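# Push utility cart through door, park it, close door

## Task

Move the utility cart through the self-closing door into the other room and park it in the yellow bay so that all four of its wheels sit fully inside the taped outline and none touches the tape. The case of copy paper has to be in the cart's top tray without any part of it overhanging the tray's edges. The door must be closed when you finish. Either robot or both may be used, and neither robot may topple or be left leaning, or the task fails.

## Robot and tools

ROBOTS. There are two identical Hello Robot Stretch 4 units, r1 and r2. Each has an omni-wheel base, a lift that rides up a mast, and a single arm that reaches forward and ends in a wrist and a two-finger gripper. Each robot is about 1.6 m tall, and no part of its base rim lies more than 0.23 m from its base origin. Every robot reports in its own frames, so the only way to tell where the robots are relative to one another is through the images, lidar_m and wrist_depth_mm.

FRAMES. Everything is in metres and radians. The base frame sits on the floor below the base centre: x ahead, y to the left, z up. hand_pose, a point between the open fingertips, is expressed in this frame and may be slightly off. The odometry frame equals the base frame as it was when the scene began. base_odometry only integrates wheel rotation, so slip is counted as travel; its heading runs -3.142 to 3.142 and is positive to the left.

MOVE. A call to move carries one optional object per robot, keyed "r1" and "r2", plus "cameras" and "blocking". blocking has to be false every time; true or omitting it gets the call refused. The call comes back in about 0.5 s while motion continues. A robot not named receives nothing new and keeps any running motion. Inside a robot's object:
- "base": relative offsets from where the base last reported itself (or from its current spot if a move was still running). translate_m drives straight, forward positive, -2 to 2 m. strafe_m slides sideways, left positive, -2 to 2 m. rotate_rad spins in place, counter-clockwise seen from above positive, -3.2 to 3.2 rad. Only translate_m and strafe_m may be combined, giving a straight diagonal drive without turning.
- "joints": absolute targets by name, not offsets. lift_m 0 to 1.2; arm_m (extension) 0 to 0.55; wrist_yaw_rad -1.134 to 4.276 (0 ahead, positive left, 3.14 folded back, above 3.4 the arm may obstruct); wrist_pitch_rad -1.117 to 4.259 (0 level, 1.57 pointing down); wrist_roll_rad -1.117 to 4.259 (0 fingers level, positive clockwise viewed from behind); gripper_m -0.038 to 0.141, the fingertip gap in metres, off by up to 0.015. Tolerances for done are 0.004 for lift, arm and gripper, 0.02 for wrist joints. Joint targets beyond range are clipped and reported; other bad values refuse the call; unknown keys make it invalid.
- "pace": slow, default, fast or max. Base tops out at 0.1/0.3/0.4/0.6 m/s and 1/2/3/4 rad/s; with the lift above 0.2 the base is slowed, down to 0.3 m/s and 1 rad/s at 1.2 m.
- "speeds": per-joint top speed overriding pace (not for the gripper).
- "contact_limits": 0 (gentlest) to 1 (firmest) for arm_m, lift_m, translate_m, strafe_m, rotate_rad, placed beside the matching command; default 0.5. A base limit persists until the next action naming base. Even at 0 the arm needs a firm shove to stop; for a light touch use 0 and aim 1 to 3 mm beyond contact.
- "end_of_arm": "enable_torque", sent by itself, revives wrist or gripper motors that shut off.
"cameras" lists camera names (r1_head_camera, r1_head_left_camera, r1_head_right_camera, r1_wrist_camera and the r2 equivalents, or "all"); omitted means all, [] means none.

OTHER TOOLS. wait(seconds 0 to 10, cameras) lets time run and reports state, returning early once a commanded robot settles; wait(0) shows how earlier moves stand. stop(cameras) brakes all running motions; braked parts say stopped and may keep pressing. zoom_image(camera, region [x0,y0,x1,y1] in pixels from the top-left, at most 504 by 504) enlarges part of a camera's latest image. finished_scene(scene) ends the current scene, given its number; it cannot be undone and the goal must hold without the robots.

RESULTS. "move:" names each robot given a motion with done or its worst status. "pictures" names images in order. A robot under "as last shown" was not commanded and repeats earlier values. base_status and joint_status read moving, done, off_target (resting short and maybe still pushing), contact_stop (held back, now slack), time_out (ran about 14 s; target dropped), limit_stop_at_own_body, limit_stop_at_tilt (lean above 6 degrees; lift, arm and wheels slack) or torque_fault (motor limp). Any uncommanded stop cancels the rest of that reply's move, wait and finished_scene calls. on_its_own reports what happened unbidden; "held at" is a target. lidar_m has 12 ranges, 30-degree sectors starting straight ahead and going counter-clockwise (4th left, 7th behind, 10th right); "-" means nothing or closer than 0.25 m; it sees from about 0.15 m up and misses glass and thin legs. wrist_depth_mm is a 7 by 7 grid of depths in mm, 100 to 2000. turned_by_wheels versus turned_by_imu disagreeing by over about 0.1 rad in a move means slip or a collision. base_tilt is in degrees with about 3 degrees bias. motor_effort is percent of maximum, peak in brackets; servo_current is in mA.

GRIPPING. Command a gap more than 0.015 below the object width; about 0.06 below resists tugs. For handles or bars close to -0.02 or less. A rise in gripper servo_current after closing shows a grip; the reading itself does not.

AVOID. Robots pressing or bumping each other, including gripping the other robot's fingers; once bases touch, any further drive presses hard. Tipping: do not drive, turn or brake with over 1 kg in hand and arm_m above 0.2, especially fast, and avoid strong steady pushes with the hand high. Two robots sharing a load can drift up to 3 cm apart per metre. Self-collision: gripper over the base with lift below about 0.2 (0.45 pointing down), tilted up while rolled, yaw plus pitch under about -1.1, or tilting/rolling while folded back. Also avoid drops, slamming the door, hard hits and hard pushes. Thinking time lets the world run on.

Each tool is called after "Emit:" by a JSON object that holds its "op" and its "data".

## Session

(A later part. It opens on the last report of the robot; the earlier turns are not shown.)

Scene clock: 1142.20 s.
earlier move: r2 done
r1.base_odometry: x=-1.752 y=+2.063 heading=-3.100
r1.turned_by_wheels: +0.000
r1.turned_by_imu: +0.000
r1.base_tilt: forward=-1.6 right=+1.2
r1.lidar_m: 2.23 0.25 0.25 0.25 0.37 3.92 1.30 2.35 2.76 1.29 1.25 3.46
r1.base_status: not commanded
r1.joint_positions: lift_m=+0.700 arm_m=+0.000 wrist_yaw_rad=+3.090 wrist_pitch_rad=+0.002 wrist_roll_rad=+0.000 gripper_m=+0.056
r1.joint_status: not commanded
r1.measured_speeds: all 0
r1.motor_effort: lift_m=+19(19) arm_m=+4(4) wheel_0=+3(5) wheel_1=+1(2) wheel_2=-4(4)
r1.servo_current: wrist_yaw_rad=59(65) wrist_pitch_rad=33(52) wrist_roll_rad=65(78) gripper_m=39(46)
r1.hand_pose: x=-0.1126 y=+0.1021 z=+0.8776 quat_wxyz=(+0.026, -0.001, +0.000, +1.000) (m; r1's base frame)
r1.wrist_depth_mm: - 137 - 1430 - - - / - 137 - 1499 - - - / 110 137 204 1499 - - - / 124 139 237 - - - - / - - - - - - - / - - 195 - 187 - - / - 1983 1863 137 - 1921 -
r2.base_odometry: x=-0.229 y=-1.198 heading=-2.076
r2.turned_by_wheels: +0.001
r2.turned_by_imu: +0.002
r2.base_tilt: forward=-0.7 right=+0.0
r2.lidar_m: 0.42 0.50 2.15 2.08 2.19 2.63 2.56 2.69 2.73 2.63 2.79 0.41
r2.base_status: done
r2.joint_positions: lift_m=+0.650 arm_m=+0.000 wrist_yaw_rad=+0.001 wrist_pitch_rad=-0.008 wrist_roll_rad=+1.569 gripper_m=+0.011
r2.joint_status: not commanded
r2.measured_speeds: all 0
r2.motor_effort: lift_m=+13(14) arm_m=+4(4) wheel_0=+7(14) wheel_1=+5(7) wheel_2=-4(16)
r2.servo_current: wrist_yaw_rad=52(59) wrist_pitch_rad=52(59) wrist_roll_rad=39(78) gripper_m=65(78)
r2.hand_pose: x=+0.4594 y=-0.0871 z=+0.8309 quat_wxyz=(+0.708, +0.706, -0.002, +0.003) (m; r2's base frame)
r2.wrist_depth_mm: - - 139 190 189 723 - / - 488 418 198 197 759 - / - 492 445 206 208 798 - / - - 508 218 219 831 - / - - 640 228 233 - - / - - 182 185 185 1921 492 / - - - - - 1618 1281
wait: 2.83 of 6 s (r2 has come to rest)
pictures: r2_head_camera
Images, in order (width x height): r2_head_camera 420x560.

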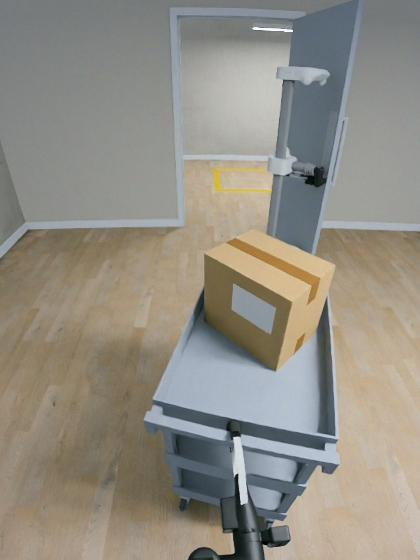

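Emit:
{"op": "move", "data": {"r2": {"base":{"translate_m":-0.05,"strafe_m":0.22},"pace":"slow"}, "blocking": false, "cameras": []}}

Emit:
{"op": "wait", "data": {"seconds": 5, "cameras": []}}

Emit:
{"op": "move", "data": {"r2": {"base":{"translate_m":-0.5,"strafe_m":0.28},"pace":"slow"}, "blocking": false, "cameras": []}}

Emit:
{"op": "wait", "data": {"seconds": 8, "cameras": ["r2_head_camera"]}}

Scene clock: 1186.00 s.
move: r2 moving
r1: as last shown
r1.base_tilt: forward=-1.6 right=+1.3
r1.lidar_m: 2.22 0.25 0.25 0.25 0.38 3.92 1.27 2.33 2.79 1.30 1.26 3.45
r1.motor_effort: lift_m=+19(19) arm_m=+4(4) wheel_0=+4(5) wheel_1=+2(2) wheel_2=-4(4)
r1.servo_current: wrist_yaw_rad=46(65) wrist_pitch_rad=39(46) wrist_roll_rad=46(72) gripper_m=39(52)
r1.wrist_depth_mm: - 137 - 1430 - - - / - 137 - 1499 - - - / 110 138 205 1464 - - - / 123 139 237 - - - - / - - - - - - - / - - 193 - 187 - - / - 1921 1808 137 - 1863 -
r2.base_odometry: x=-0.217 y=-1.202 heading=-2.076
r2.turned_by_wheels: +0.000
r2.turned_by_imu: +0.001
r2.base_tilt: forward=-0.7 right=+0.1
r2.lidar_m: 0.42 2.87 2.16 2.07 2.17 2.64 2.57 2.70 2.74 2.67 2.77 0.39
r2.base_status: translate_m moving; strafe_m moving
r2.joint_positions: lift_m=+0.650 arm_m=+0.000 wrist_yaw_rad=+0.001 wrist_pitch_rad=-0.008 wrist_roll_rad=+1.569 gripper_m=+0.011
r2.joint_status: not commanded
r2.measured_speeds: translate_m=-0.012 strafe_m=+0.049 rotate_rad=-0.001 lift_m=+0.000 arm_m=+0.000 wrist_yaw_rad=-0.012 wrist_pitch_rad=+0.000 wrist_roll_rad=+0.000
r2.motor_effort: lift_m=+13(14) arm_m=+4(4) wheel_0=-8(10) wheel_1=+6(8) wheel_2=+7(9)
r2.servo_current: wrist_yaw_rad=39(59) wrist_pitch_rad=52(59) wrist_roll_rad=52(72) gripper_m=59(72)
r2.hand_pose: x=+0.4593 y=-0.0873 z=+0.8309 quat_wxyz=(+0.708, +0.706, -0.003, +0.003) (m; r2's base frame)
r2.wrist_depth_mm: - - 525 192 192 732 - / - 504 439 200 201 768 - / - 492 449 210 211 798 - / - - 508 220 220 831 - / - - 627 228 233 - - / - - 183 189 185 1863 500 / - - - - - 1708 1255
pictures: none
No camera images: "cameras" was empty.

Scene clock: 1189.00 s.
earlier move: r2 done
r1.base_odometry: x=-1.752 y=+2.063 heading=-3.100
r1.turned_by_wheels: +0.000
r1.turned_by_imu: +0.000
r1.base_tilt: forward=-1.6 right=+1.3
r1.lidar_m: 2.21 0.26 0.25 0.25 0.38 3.91 1.29 2.37 2.77 1.38 1.38 3.48
r1.base_status: not commanded
r1.joint_positions: lift_m=+0.700 arm_m=+0.000 wrist_yaw_rad=+3.090 wrist_pitch_rad=+0.002 wrist_roll_rad=+0.000 gripper_m=+0.056
r1.joint_status: not commanded
r1.measured_speeds: all 0
r1.motor_effort: lift_m=+19(19) arm_m=+4(4) wheel_0=+4(5) wheel_1=+2(2) wheel_2=-4(4)
r1.servo_current: wrist_yaw_rad=46(72) wrist_pitch_rad=39(52) wrist_roll_rad=52(72) gripper_m=46(52)
r1.hand_pose: x=-0.1126 y=+0.1021 z=+0.8776 quat_wxyz=(+0.026, -0.001, +0.000, +1.000) (m; r1's base frame)
r1.wrist_depth_mm: - 137 - 1430 - - - / - 137 - 1464 - - - / 110 138 205 1464 - - - / 123 139 237 - - - - / - - - - - - - / - - 193 - 187 - - / - 1921 1863 137 - 1863 -
r2.base_odometry: x=-0.013 y=-1.261 heading=-2.076
r2.turned_by_wheels: +0.000
r2.turned_by_imu: +0.000
r2.base_tilt: forward=-0.7 right=+0.1
r2.lidar_m: 0.46 2.58 1.94 1.87 1.98 2.57 2.52 2.62 2.94 2.85 2.99 0.36
r2.base_status: done
r2.joint_positions: lift_m=+0.650 arm_m=+0.000 wrist_yaw_rad=-0.003 wrist_pitch_rad=-0.009 wrist_roll_rad=+1.569 gripper_m=+0.011
r2.joint_status: not commanded
r2.measured_speeds: all 0
r2.motor_effort: lift_m=+14(14) arm_m=+4(4) wheel_0=-7(17) wheel_1=+3(8) wheel_2=+8(9)
r2.servo_current: wrist_yaw_rad=46(59) wrist_pitch_rad=52(59) wrist_roll_rad=59(72) gripper_m=72(72)
r2.hand_pose: x=+0.4590 y=-0.0882 z=+0.8311 quat_wxyz=(+0.708, +0.706, -0.004, +0.002) (m; r2's base frame)
r2.wrist_depth_mm: - 384 107 160 159 - - / - 449 115 171 173 732 - / - - 484 186 188 - - / - - 627 205 206 - - / - - - 220 235 1863 500 / - - 184 189 184 1863 466 / - - - - - 1618 1229
wait: 3.00 of 5 s (r2 has come to rest)
pictures: none
No camera images: "cameras" was empty.

Scene clock: 1189.50 s.
move: r2 moving
r1: as last shown
r1.lidar_m: 2.23 0.25 0.25 0.25 0.41 3.91 1.31 2.35 2.79 1.42 1.41 3.48
r1.motor_effort: lift_m=+19(19) arm_m=+4(4) wheel_0=+3(4) wheel_1=+2(2) wheel_2=-4(4)
r1.servo_current: wrist_yaw_rad=39(65) wrist_pitch_rad=46(46) wrist_roll_rad=39(65) gripper_m=46(46)
r1.wrist_depth_mm: - 137 - 1430 - - - / - 137 - 1464 - - - / 110 138 205 1499 - - - / 124 138 237 - - - - / - - - - - - - / - - 194 - 187 - - / - 1863 1756 137 - 1863 -
r2.base_odometry: x=-0.001 y=-1.254 heading=-2.076
r2.turned_by_wheels: +0.000
r2.turned_by_imu: +0.000
r2.base_tilt: forward=-0.7 right=+0.1
r2.lidar_m: 0.45 2.59 1.94 1.85 1.96 2.58 2.49 2.59 2.97 2.88 3.02 0.37
r2.base_status: translate_m moving; strafe_m moving
r2.joint_positions: lift_m=+0.650 arm_m=+0.000 wrist_yaw_rad=-0.003 wrist_pitch_rad=-0.009 wrist_roll_rad=+1.569 gripper_m=+0.011
r2.joint_status: not commanded
r2.measured_speeds: translate_m=-0.048 strafe_m=+0.028 rotate_rad=+0.002 lift_m=+0.000 arm_m=+0.000 wrist_yaw_rad=+0.000 wrist_pitch_rad=+0.000 wrist_roll_rad=+0.000
r2.motor_effort: lift_m=+13(14) arm_m=+3(4) wheel_0=-10(13) wheel_1=-4(4) wheel_2=+12(12)
r2.servo_current: wrist_yaw_rad=52(52) wrist_pitch_rad=52(59) wrist_roll_rad=59(59) gripper_m=65(72)
r2.hand_pose: x=+0.4590 y=-0.0882 z=+0.8311 quat_wxyz=(+0.708, +0.706, -0.004, +0.002) (m; r2's base frame)
r2.wrist_depth_mm: - 382 107 159 158 - - / - 449 115 171 172 741 - / - - 488 186 188 - - / - - 627 204 206 - - / - - - 222 236 1863 512 / - - 183 188 184 1863 462 / - - - - - 1618 1229
pictures: none
No camera images: "cameras" was empty.

Scene clock: 1195.87 s.
earlier move: r2 done
r1.base_odometry: x=-1.752 y=+2.063 heading=-3.100
r1.turned_by_wheels: +0.000
r1.turned_by_imu: +0.000
r1.base_tilt: forward=-1.6 right=+1.3
r1.lidar_m: 2.21 0.25 0.26 0.25 0.37 3.93 1.31 2.37 2.81 1.96 1.95 3.47
r1.base_status: not commanded
r1.joint_positions: lift_m=+0.700 arm_m=+0.000 wrist_yaw_rad=+3.090 wrist_pitch_rad=+0.002 wrist_roll_rad=+0.000 gripper_m=+0.056
r1.joint_status: not commanded
r1.measured_speeds: all 0
r1.motor_effort: lift_m=+19(19) arm_m=+4(4) wheel_0=+4(5) wheel_1=+2(2) wheel_2=-4(4)
r1.servo_current: wrist_yaw_rad=52(72) wrist_pitch_rad=39(52) wrist_roll_rad=59(65) gripper_m=46(52)
r1.hand_pose: x=-0.1126 y=+0.1021 z=+0.8776 quat_wxyz=(+0.026, -0.001, +0.000, +1.000) (m; r1's base frame)
r1.wrist_depth_mm: - 137 - 1397 - - - / - 137 - 1464 - - - / 110 138 205 1464 - - - / 123 139 237 - - - - / - - - - - - - / - - 193 - 187 - - / - 1921 1808 137 - 1921 -
r2.base_odometry: x=+0.474 y=-0.959 heading=-2.076
r2.turned_by_wheels: +0.000
r2.turned_by_imu: +0.001
r2.base_tilt: forward=-0.7 right=+0.0
r2.lidar_m: 0.43 2.25 1.70 1.58 1.69 2.08 2.00 2.10 2.95 3.11 3.31 0.38
r2.base_status: done
r2.joint_positions: lift_m=+0.650 arm_m=+0.000 wrist_yaw_rad=+0.001 wrist_pitch_rad=-0.009 wrist_roll_rad=+1.569 gripper_m=+0.011
r2.joint_status: not commanded
r2.measured_speeds: all 0
r2.motor_effort: lift_m=+14(14) arm_m=-4(4) wheel_0=-3(13) wheel_1=-4(8) wheel_2=+7(13)
r2.servo_current: wrist_yaw_rad=46(65) wrist_pitch_rad=59(59) wrist_roll_rad=46(65) gripper_m=72(78)
r2.hand_pose: x=+0.4593 y=-0.0872 z=+0.8311 quat_wxyz=(+0.708, +0.706, -0.003, +0.003) (m; r2's base frame)
r2.wrist_depth_mm: - 433 117 168 168 691 - / - 413 126 179 179 741 - / - - 480 193 193 820 - / - - 564 208 209 - - / - - - 222 231 - - / - - 183 190 185 1863 477 / - - - - - 1921 1255
wait: 6.37 of 8 s (r2 has come to rest)
pictures: r2_head_camera
Images, in order (width x height): r2_head_camera 420x560.

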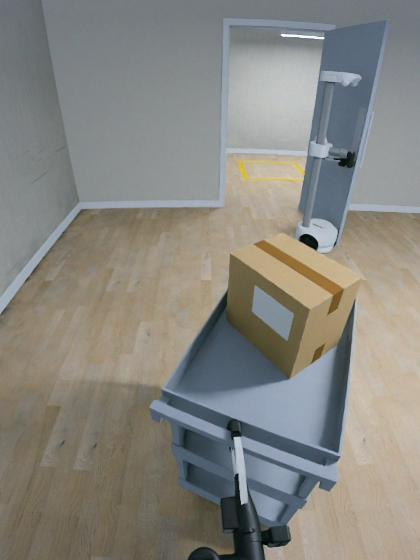

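Emit:
{"op": "move", "data": {"r2": {"base":{"translate_m":0.1,"strafe_m":-0.31},"pace":"slow"}, "blocking": false, "cameras": []}}

Emit:
{"op": "wait", "data": {"seconds": 6, "cameras": ["r2_head_camera"]}}

Scene clock: 1202.03 s.
move: r2 moving
r1: as last shown
r1.lidar_m: 2.22 0.25 0.26 0.25 0.42 3.92 1.31 2.33 2.77 1.97 1.95 3.47
r1.motor_effort: lift_m=+19(19) arm_m=+4(4) wheel_0=+4(4) wheel_1=+2(2) wheel_2=-4(4)
r1.servo_current: wrist_yaw_rad=39(65) wrist_pitch_rad=39(46) wrist_roll_rad=59(72) gripper_m=39(46)
r1.wrist_depth_mm: - 137 - 1430 - - - / - 137 - 1464 - - - / 110 138 206 1499 - - - / 124 139 237 - - - - / - - - - - - - / - - 193 - 187 - - / - 1921 1808 137 - 1921 -
r2.base_odometry: x=+0.462 y=-0.957 heading=-2.076
r2.turned_by_wheels: +0.000
r2.turned_by_imu: +0.000
r2.base_tilt: forward=-0.7 right=+0.1
r2.lidar_m: 0.42 2.23 1.68 1.58 1.69 2.07 1.97 2.11 2.99 3.10 3.27 0.39
r2.base_status: translate_m moving; strafe_m moving
r2.joint_positions: lift_m=+0.650 arm_m=+0.000 wrist_yaw_rad=+0.004 wrist_pitch_rad=-0.009 wrist_roll_rad=+1.569 gripper_m=+0.011
r2.joint_status: not commanded
r2.measured_speeds: translate_m=+0.015 strafe_m=-0.047 rotate_rad=-0.001 lift_m=+0.000 arm_m=+0.000 wrist_yaw_rad=+0.000 wrist_pitch_rad=+0.000 wrist_roll_rad=+0.000
r2.motor_effort: lift_m=+13(14) arm_m=-3(4) wheel_0=+13(13) wheel_1=-6(7) wheel_2=-5(7)
r2.servo_current: wrist_yaw_rad=46(52) wrist_pitch_rad=52(59) wrist_roll_rad=52(59) gripper_m=65(72)
r2.hand_pose: x=+0.4596 y=-0.0864 z=+0.8311 quat_wxyz=(+0.708, +0.706, -0.002, +0.004) (m; r2's base frame)
r2.wrist_depth_mm: - 436 117 167 167 699 - / - 410 123 178 178 741 - / - - 477 191 193 798 - / - - 148 207 208 - - / - - - 224 227 - - / - - 182 191 184 1863 473 / - - - - - 1863 1229
pictures: none
No camera images: "cameras" was empty.

Scene clock: 1206.07 s.
earlier move: r2 done
r1.base_odometry: x=-1.752 y=+2.063 heading=-3.100
r1.turned_by_wheels: +0.000
r1.turned_by_imu: +0.000
r1.base_tilt: forward=-1.6 right=+1.3
r1.lidar_m: 2.20 0.27 0.25 0.25 0.40 3.90 1.29 2.36 2.78 1.78 1.73 3.44
r1.base_status: not commanded
r1.joint_positions: lift_m=+0.700 arm_m=+0.000 wrist_yaw_rad=+3.090 wrist_pitch_rad=+0.002 wrist_roll_rad=+0.000 gripper_m=+0.056
r1.joint_status: not commanded
r1.measured_speeds: all 0
r1.motor_effort: lift_m=+19(19) arm_m=+4(4) wheel_0=+4(5) wheel_1=+1(2) wheel_2=-4(4)
r1.servo_current: wrist_yaw_rad=39(72) wrist_pitch_rad=46(52) wrist_roll_rad=46(72) gripper_m=39(46)
r1.hand_pose: x=-0.1126 y=+0.1021 z=+0.8776 quat_wxyz=(+0.026, -0.001, +0.000, +1.000) (m; r1's base frame)
r1.wrist_depth_mm: - 137 - 1430 - - - / - 137 - 1464 - - - / 110 138 204 1499 - - - / 123 139 237 - - - - / - - - - - - - / - - 193 - 187 - - / - 1921 1863 137 - 1921 -
r2.base_odometry: x=+0.154 y=-0.897 heading=-2.077
r2.turned_by_wheels: +0.000
r2.turned_by_imu: +0.001
r2.base_tilt: forward=-0.7 right=+0.1
r2.lidar_m: 0.42 0.45 1.98 1.88 1.99 2.16 2.09 2.23 2.91 2.81 2.96 0.42
r2.base_status: done
r2.joint_positions: lift_m=+0.650 arm_m=+0.000 wrist_yaw_rad=+0.003 wrist_pitch_rad=-0.009 wrist_roll_rad=+1.569 gripper_m=+0.011
r2.joint_status: not commanded
r2.measured_speeds: all 0
r2.motor_effort: lift_m=+13(14) arm_m=-3(4) wheel_0=+6(17) wheel_1=-4(8) wheel_2=-9(11)
r2.servo_current: wrist_yaw_rad=52(65) wrist_pitch_rad=59(59) wrist_roll_rad=59(65) gripper_m=65(72)
r2.hand_pose: x=+0.4595 y=-0.0866 z=+0.8311 quat_wxyz=(+0.708, +0.706, -0.002, +0.004) (m; r2's base frame)
r2.wrist_depth_mm: - - - 206 205 1808 - / - - 488 212 211 778 - / - 477 442 219 217 809 - / - - 484 224 225 820 - / - - 574 230 233 - - / - - 182 189 183 - - / - - - - - 1756 484
wait: 4.03 of 6 s (r2 has come to rest)
pictures: r2_head_camera
Images, in order (width x height): r2_head_camera 420x560.

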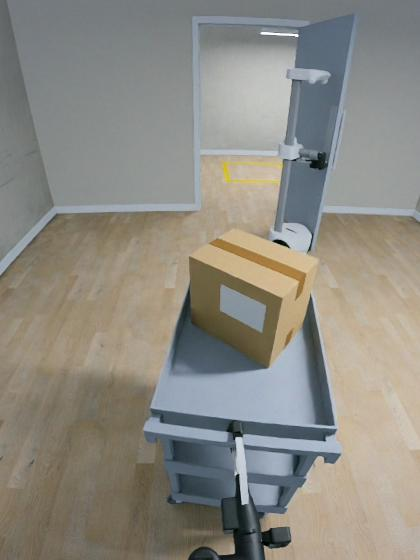

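Emit:
{"op": "move", "data": {"r2": {"base":{"translate_m":0.04,"strafe_m":-0.13},"pace":"slow"}, "blocking": false, "cameras": []}}

Emit:
{"op": "wait", "data": {"seconds": 3, "cameras": []}}

Emit:
{"op": "move", "data": {"r2": {"base":{"translate_m":0.5,"strafe_m":-0.05},"pace":"slow"}, "blocking": false, "cameras": []}}

Emit:
{"op": "wait", "data": {"seconds": 7, "cameras": ["r2_head_camera"]}}

Scene clock: 1211.80 s.
move: r2 moving
r1: as last shown
r1.base_tilt: forward=-1.6 right=+1.2
r1.lidar_m: 2.23 0.25 0.27 0.25 0.39 3.92 1.28 2.34 2.79 1.81 1.71 3.47
r1.motor_effort: lift_m=+19(19) arm_m=+4(4) wheel_0=+4(4) wheel_1=+2(2) wheel_2=-4(4)
r1.servo_current: wrist_yaw_rad=52(59) wrist_pitch_rad=39(46) wrist_roll_rad=52(72) gripper_m=39(46)
r1.wrist_depth_mm: - 137 - 1430 - - - / - 137 - 1499 - - - / 110 137 204 1499 - - - / 124 139 238 - - - - / - - - - - - - / - - 194 - 188 - - / - 1921 1808 137 - 1863 -
r2.base_odometry: x=+0.142 y=-0.894 heading=-2.077
r2.turned_by_wheels: +0.000
r2.turned_by_imu: +0.000
r2.base_tilt: forward=-0.7 right=+0.1
r2.lidar_m: 0.41 0.46 2.01 1.90 2.01 2.18 2.11 2.22 2.88 2.80 2.95 0.42
r2.base_status: translate_m moving; strafe_m moving
r2.joint_positions: lift_m=+0.650 arm_m=+0.000 wrist_yaw_rad=+0.003 wrist_pitch_rad=-0.009 wrist_roll_rad=+1.569 gripper_m=+0.011
r2.joint_status: not commanded
r2.measured_speeds: translate_m=+0.015 strafe_m=-0.047 rotate_rad=+0.002 lift_m=+0.000 arm_m=+0.000 wrist_yaw_rad=+0.000 wrist_pitch_rad=+0.000 wrist_roll_rad=+0.000
r2.motor_effort: lift_m=+14(14) arm_m=-3(4) wheel_0=+8(10) wheel_1=-6(7) wheel_2=-9(11)
r2.servo_current: wrist_yaw_rad=39(59) wrist_pitch_rad=46(52) wrist_roll_rad=46(52) gripper_m=72(72)
r2.hand_pose: x=+0.4595 y=-0.0866 z=+0.8311 quat_wxyz=(+0.708, +0.706, -0.002, +0.004) (m; r2's base frame)
r2.wrist_depth_mm: - - - 207 206 1863 - / - - 492 213 211 741 - / - 477 445 220 218 809 - / - - 484 225 226 809 - / - - 574 230 233 842 - / - - 182 189 183 - - / - - - - - 1661 477
pictures: none
No camera images: "cameras" was empty.

Scene clock: 1213.90 s.
earlier move: r2 done
r1.base_odometry: x=-1.752 y=+2.063 heading=-3.100
r1.turned_by_wheels: +0.000
r1.turned_by_imu: +0.000
r1.base_tilt: forward=-1.6 right=+1.3
r1.lidar_m: 2.22 0.25 0.25 0.25 0.40 3.92 1.31 2.35 2.78 1.77 1.62 3.49
r1.base_status: not commanded
r1.joint_positions: lift_m=+0.700 arm_m=+0.000 wrist_yaw_rad=+3.090 wrist_pitch_rad=+0.002 wrist_roll_rad=+0.000 gripper_m=+0.056
r1.joint_status: not commanded
r1.measured_speeds: all 0
r1.motor_effort: lift_m=+19(19) arm_m=+4(4) wheel_0=+4(4) wheel_1=+1(2) wheel_2=-4(4)
r1.servo_current: wrist_yaw_rad=65(65) wrist_pitch_rad=46(52) wrist_roll_rad=39(72) gripper_m=39(52)
r1.hand_pose: x=-0.1126 y=+0.1021 z=+0.8776 quat_wxyz=(+0.026, -0.001, +0.000, +1.000) (m; r1's base frame)
r1.wrist_depth_mm: - 137 - 1430 - - - / - 137 - 1499 - - - / 110 138 204 1464 - - - / 124 139 237 - - - - / - - - - - - - / - - 193 - 187 - - / - 1983 1808 138 - 1863 -
r2.base_odometry: x=+0.022 y=-0.869 heading=-2.077
r2.turned_by_wheels: +0.000
r2.turned_by_imu: +0.000
r2.base_tilt: forward=-0.7 right=+0.0
r2.lidar_m: 0.39 0.43 2.11 2.03 2.15 2.24 2.15 2.26 2.77 2.70 2.86 0.43
r2.base_status: done
r2.joint_positions: lift_m=+0.650 arm_m=+0.000 wrist_yaw_rad=+0.003 wrist_pitch_rad=-0.009 wrist_roll_rad=+1.569 gripper_m=+0.011
r2.joint_status: not commanded
r2.measured_speeds: all 0
r2.motor_effort: lift_m=+13(14) arm_m=-3(4) wheel_0=+6(13) wheel_1=-4(8) wheel_2=-7(11)
r2.servo_current: wrist_yaw_rad=46(59) wrist_pitch_rad=52(59) wrist_roll_rad=33(65) gripper_m=59(72)
r2.hand_pose: x=+0.4595 y=-0.0866 z=+0.8311 quat_wxyz=(+0.708, +0.706, -0.002, +0.004) (m; r2's base frame)
r2.wrist_depth_mm: - - - 221 220 1808 521 / - - 615 224 224 798 - / - - 462 227 228 798 - / - - 477 231 230 820 - / - - 539 234 235 831 - / - - 183 188 182 - - / - - - - - 1708 492
wait: 2.10 of 3 s (r2 has come to rest)
pictures: none
No camera images: "cameras" was empty.

Scene clock: 1214.40 s.
move: r2 moving
r1: as last shown
r1.lidar_m: 2.21 0.27 0.28 0.25 0.40 3.93 1.29 2.31 2.80 1.75 1.60 3.46
r1.motor_effort: lift_m=+19(19) arm_m=+4(4) wheel_0=+3(4) wheel_1=+1(2) wheel_2=-4(4)
r1.servo_current: wrist_yaw_rad=46(65) wrist_pitch_rad=39(46) wrist_roll_rad=46(65) gripper_m=33(46)
r1.wrist_depth_mm: - 137 - 1464 - - - / - 137 - 1499 - - - / 110 138 204 1464 - - - / 123 139 237 - - - - / - - - - - - - / - - 194 - 187 - - / - 1921 1808 137 - 1863 -
r2.base_odometry: x=+0.014 y=-0.879 heading=-2.077
r2.turned_by_wheels: +0.000
r2.turned_by_imu: +0.000
r2.base_tilt: forward=-0.7 right=+0.0
r2.lidar_m: 0.41 0.42 2.12 2.02 2.16 2.24 2.17 2.28 2.78 2.68 2.86 0.43
r2.base_status: translate_m moving; strafe_m moving
r2.joint_positions: lift_m=+0.650 arm_m=+0.000 wrist_yaw_rad=-0.001 wrist_pitch_rad=-0.009 wrist_roll_rad=+1.569 gripper_m=+0.011
r2.joint_status: not commanded
r2.measured_speeds: translate_m=+0.049 strafe_m=-0.005 rotate_rad=-0.001 lift_m=+0.000 arm_m=+0.000 wrist_yaw_rad=-0.014 wrist_pitch_rad=+0.000 wrist_roll_rad=+0.000
r2.motor_effort: lift_m=+14(14) arm_m=-3(4) wheel_0=+8(11) wheel_1=+6(6) wheel_2=-15(15)
r2.servo_current: wrist_yaw_rad=46(52) wrist_pitch_rad=52(59) wrist_roll_rad=52(59) gripper_m=72(72)
r2.hand_pose: x=+0.4592 y=-0.0877 z=+0.8311 quat_wxyz=(+0.708, +0.706, -0.003, +0.003) (m; r2's base frame)
r2.wrist_depth_mm: - - - 226 224 1808 508 / - - 640 228 227 - - / - - 473 229 230 820 - / - - 477 232 231 831 - / - - 530 234 234 820 - / - - 182 189 182 - - / - - - - - 1808 500
pictures: none
No camera images: "cameras" was empty.

Scene clock: 1220.20 s.
earlier move: r2 done
r1.base_odometry: x=-1.752 y=+2.063 heading=-3.100
r1.turned_by_wheels: +0.000
r1.turned_by_imu: +0.000
r1.base_tilt: forward=-1.6 right=+1.2
r1.lidar_m: 2.23 0.25 0.28 0.25 0.39 3.93 1.31 2.33 2.77 1.19 1.16 3.45
r1.base_status: not commanded
r1.joint_positions: lift_m=+0.700 arm_m=+0.000 wrist_yaw_rad=+3.090 wrist_pitch_rad=+0.002 wrist_roll_rad=+0.000 gripper_m=+0.056
r1.joint_status: not commanded
r1.measured_speeds: all 0
r1.motor_effort: lift_m=+19(19) arm_m=+4(4) wheel_0=+4(4) wheel_1=+1(2) wheel_2=-4(4)
r1.servo_current: wrist_yaw_rad=52(65) wrist_pitch_rad=39(52) wrist_roll_rad=39(78) gripper_m=46(52)
r1.hand_pose: x=-0.1126 y=+0.1021 z=+0.8776 quat_wxyz=(+0.026, -0.001, +0.000, +1.000) (m; r1's base frame)
r1.wrist_depth_mm: - 137 - 1397 - - - / - 137 - 1499 - - - / 110 138 205 1499 - - - / 123 139 237 - - - - / - - - - - - - / - - 193 - 188 - - / - 1921 1808 137 - 1863 -
r2.base_odometry: x=-0.264 y=-1.281 heading=-2.077
r2.turned_by_wheels: +0.000
r2.turned_by_imu: -0.001
r2.base_tilt: forward=-0.7 right=+0.0
r2.lidar_m: 0.44 2.94 2.16 2.09 2.18 2.74 2.66 2.79 2.75 2.65 2.79 0.37
r2.base_status: done
r2.joint_positions: lift_m=+0.650 arm_m=+0.000 wrist_yaw_rad=-0.005 wrist_pitch_rad=-0.009 wrist_roll_rad=+1.569 gripper_m=+0.011
r2.joint_status: not commanded
r2.measured_speeds: all 0
r2.motor_effort: lift_m=+14(14) arm_m=-4(4) wheel_0=+2(11) wheel_1=+5(7) wheel_2=-7(15)
r2.servo_current: wrist_yaw_rad=46(65) wrist_pitch_rad=52(65) wrist_roll_rad=46(59) gripper_m=72(78)
r2.hand_pose: x=+0.4588 y=-0.0888 z=+0.8311 quat_wxyz=(+0.708, +0.706, -0.005, +0.001) (m; r2's base frame)
r2.wrist_depth_mm: - 442 120 173 171 - - / - 413 130 183 184 750 - / - - 459 198 197 798 - / - - 564 210 213 - - / - - - 224 233 - - / - - 182 190 185 1808 473 / - - - - - 1863 1255
wait: 5.80 of 7 s (r2 has come to rest)
pictures: r2_head_camera
Images, in order (width x height): r2_head_camera 420x560.

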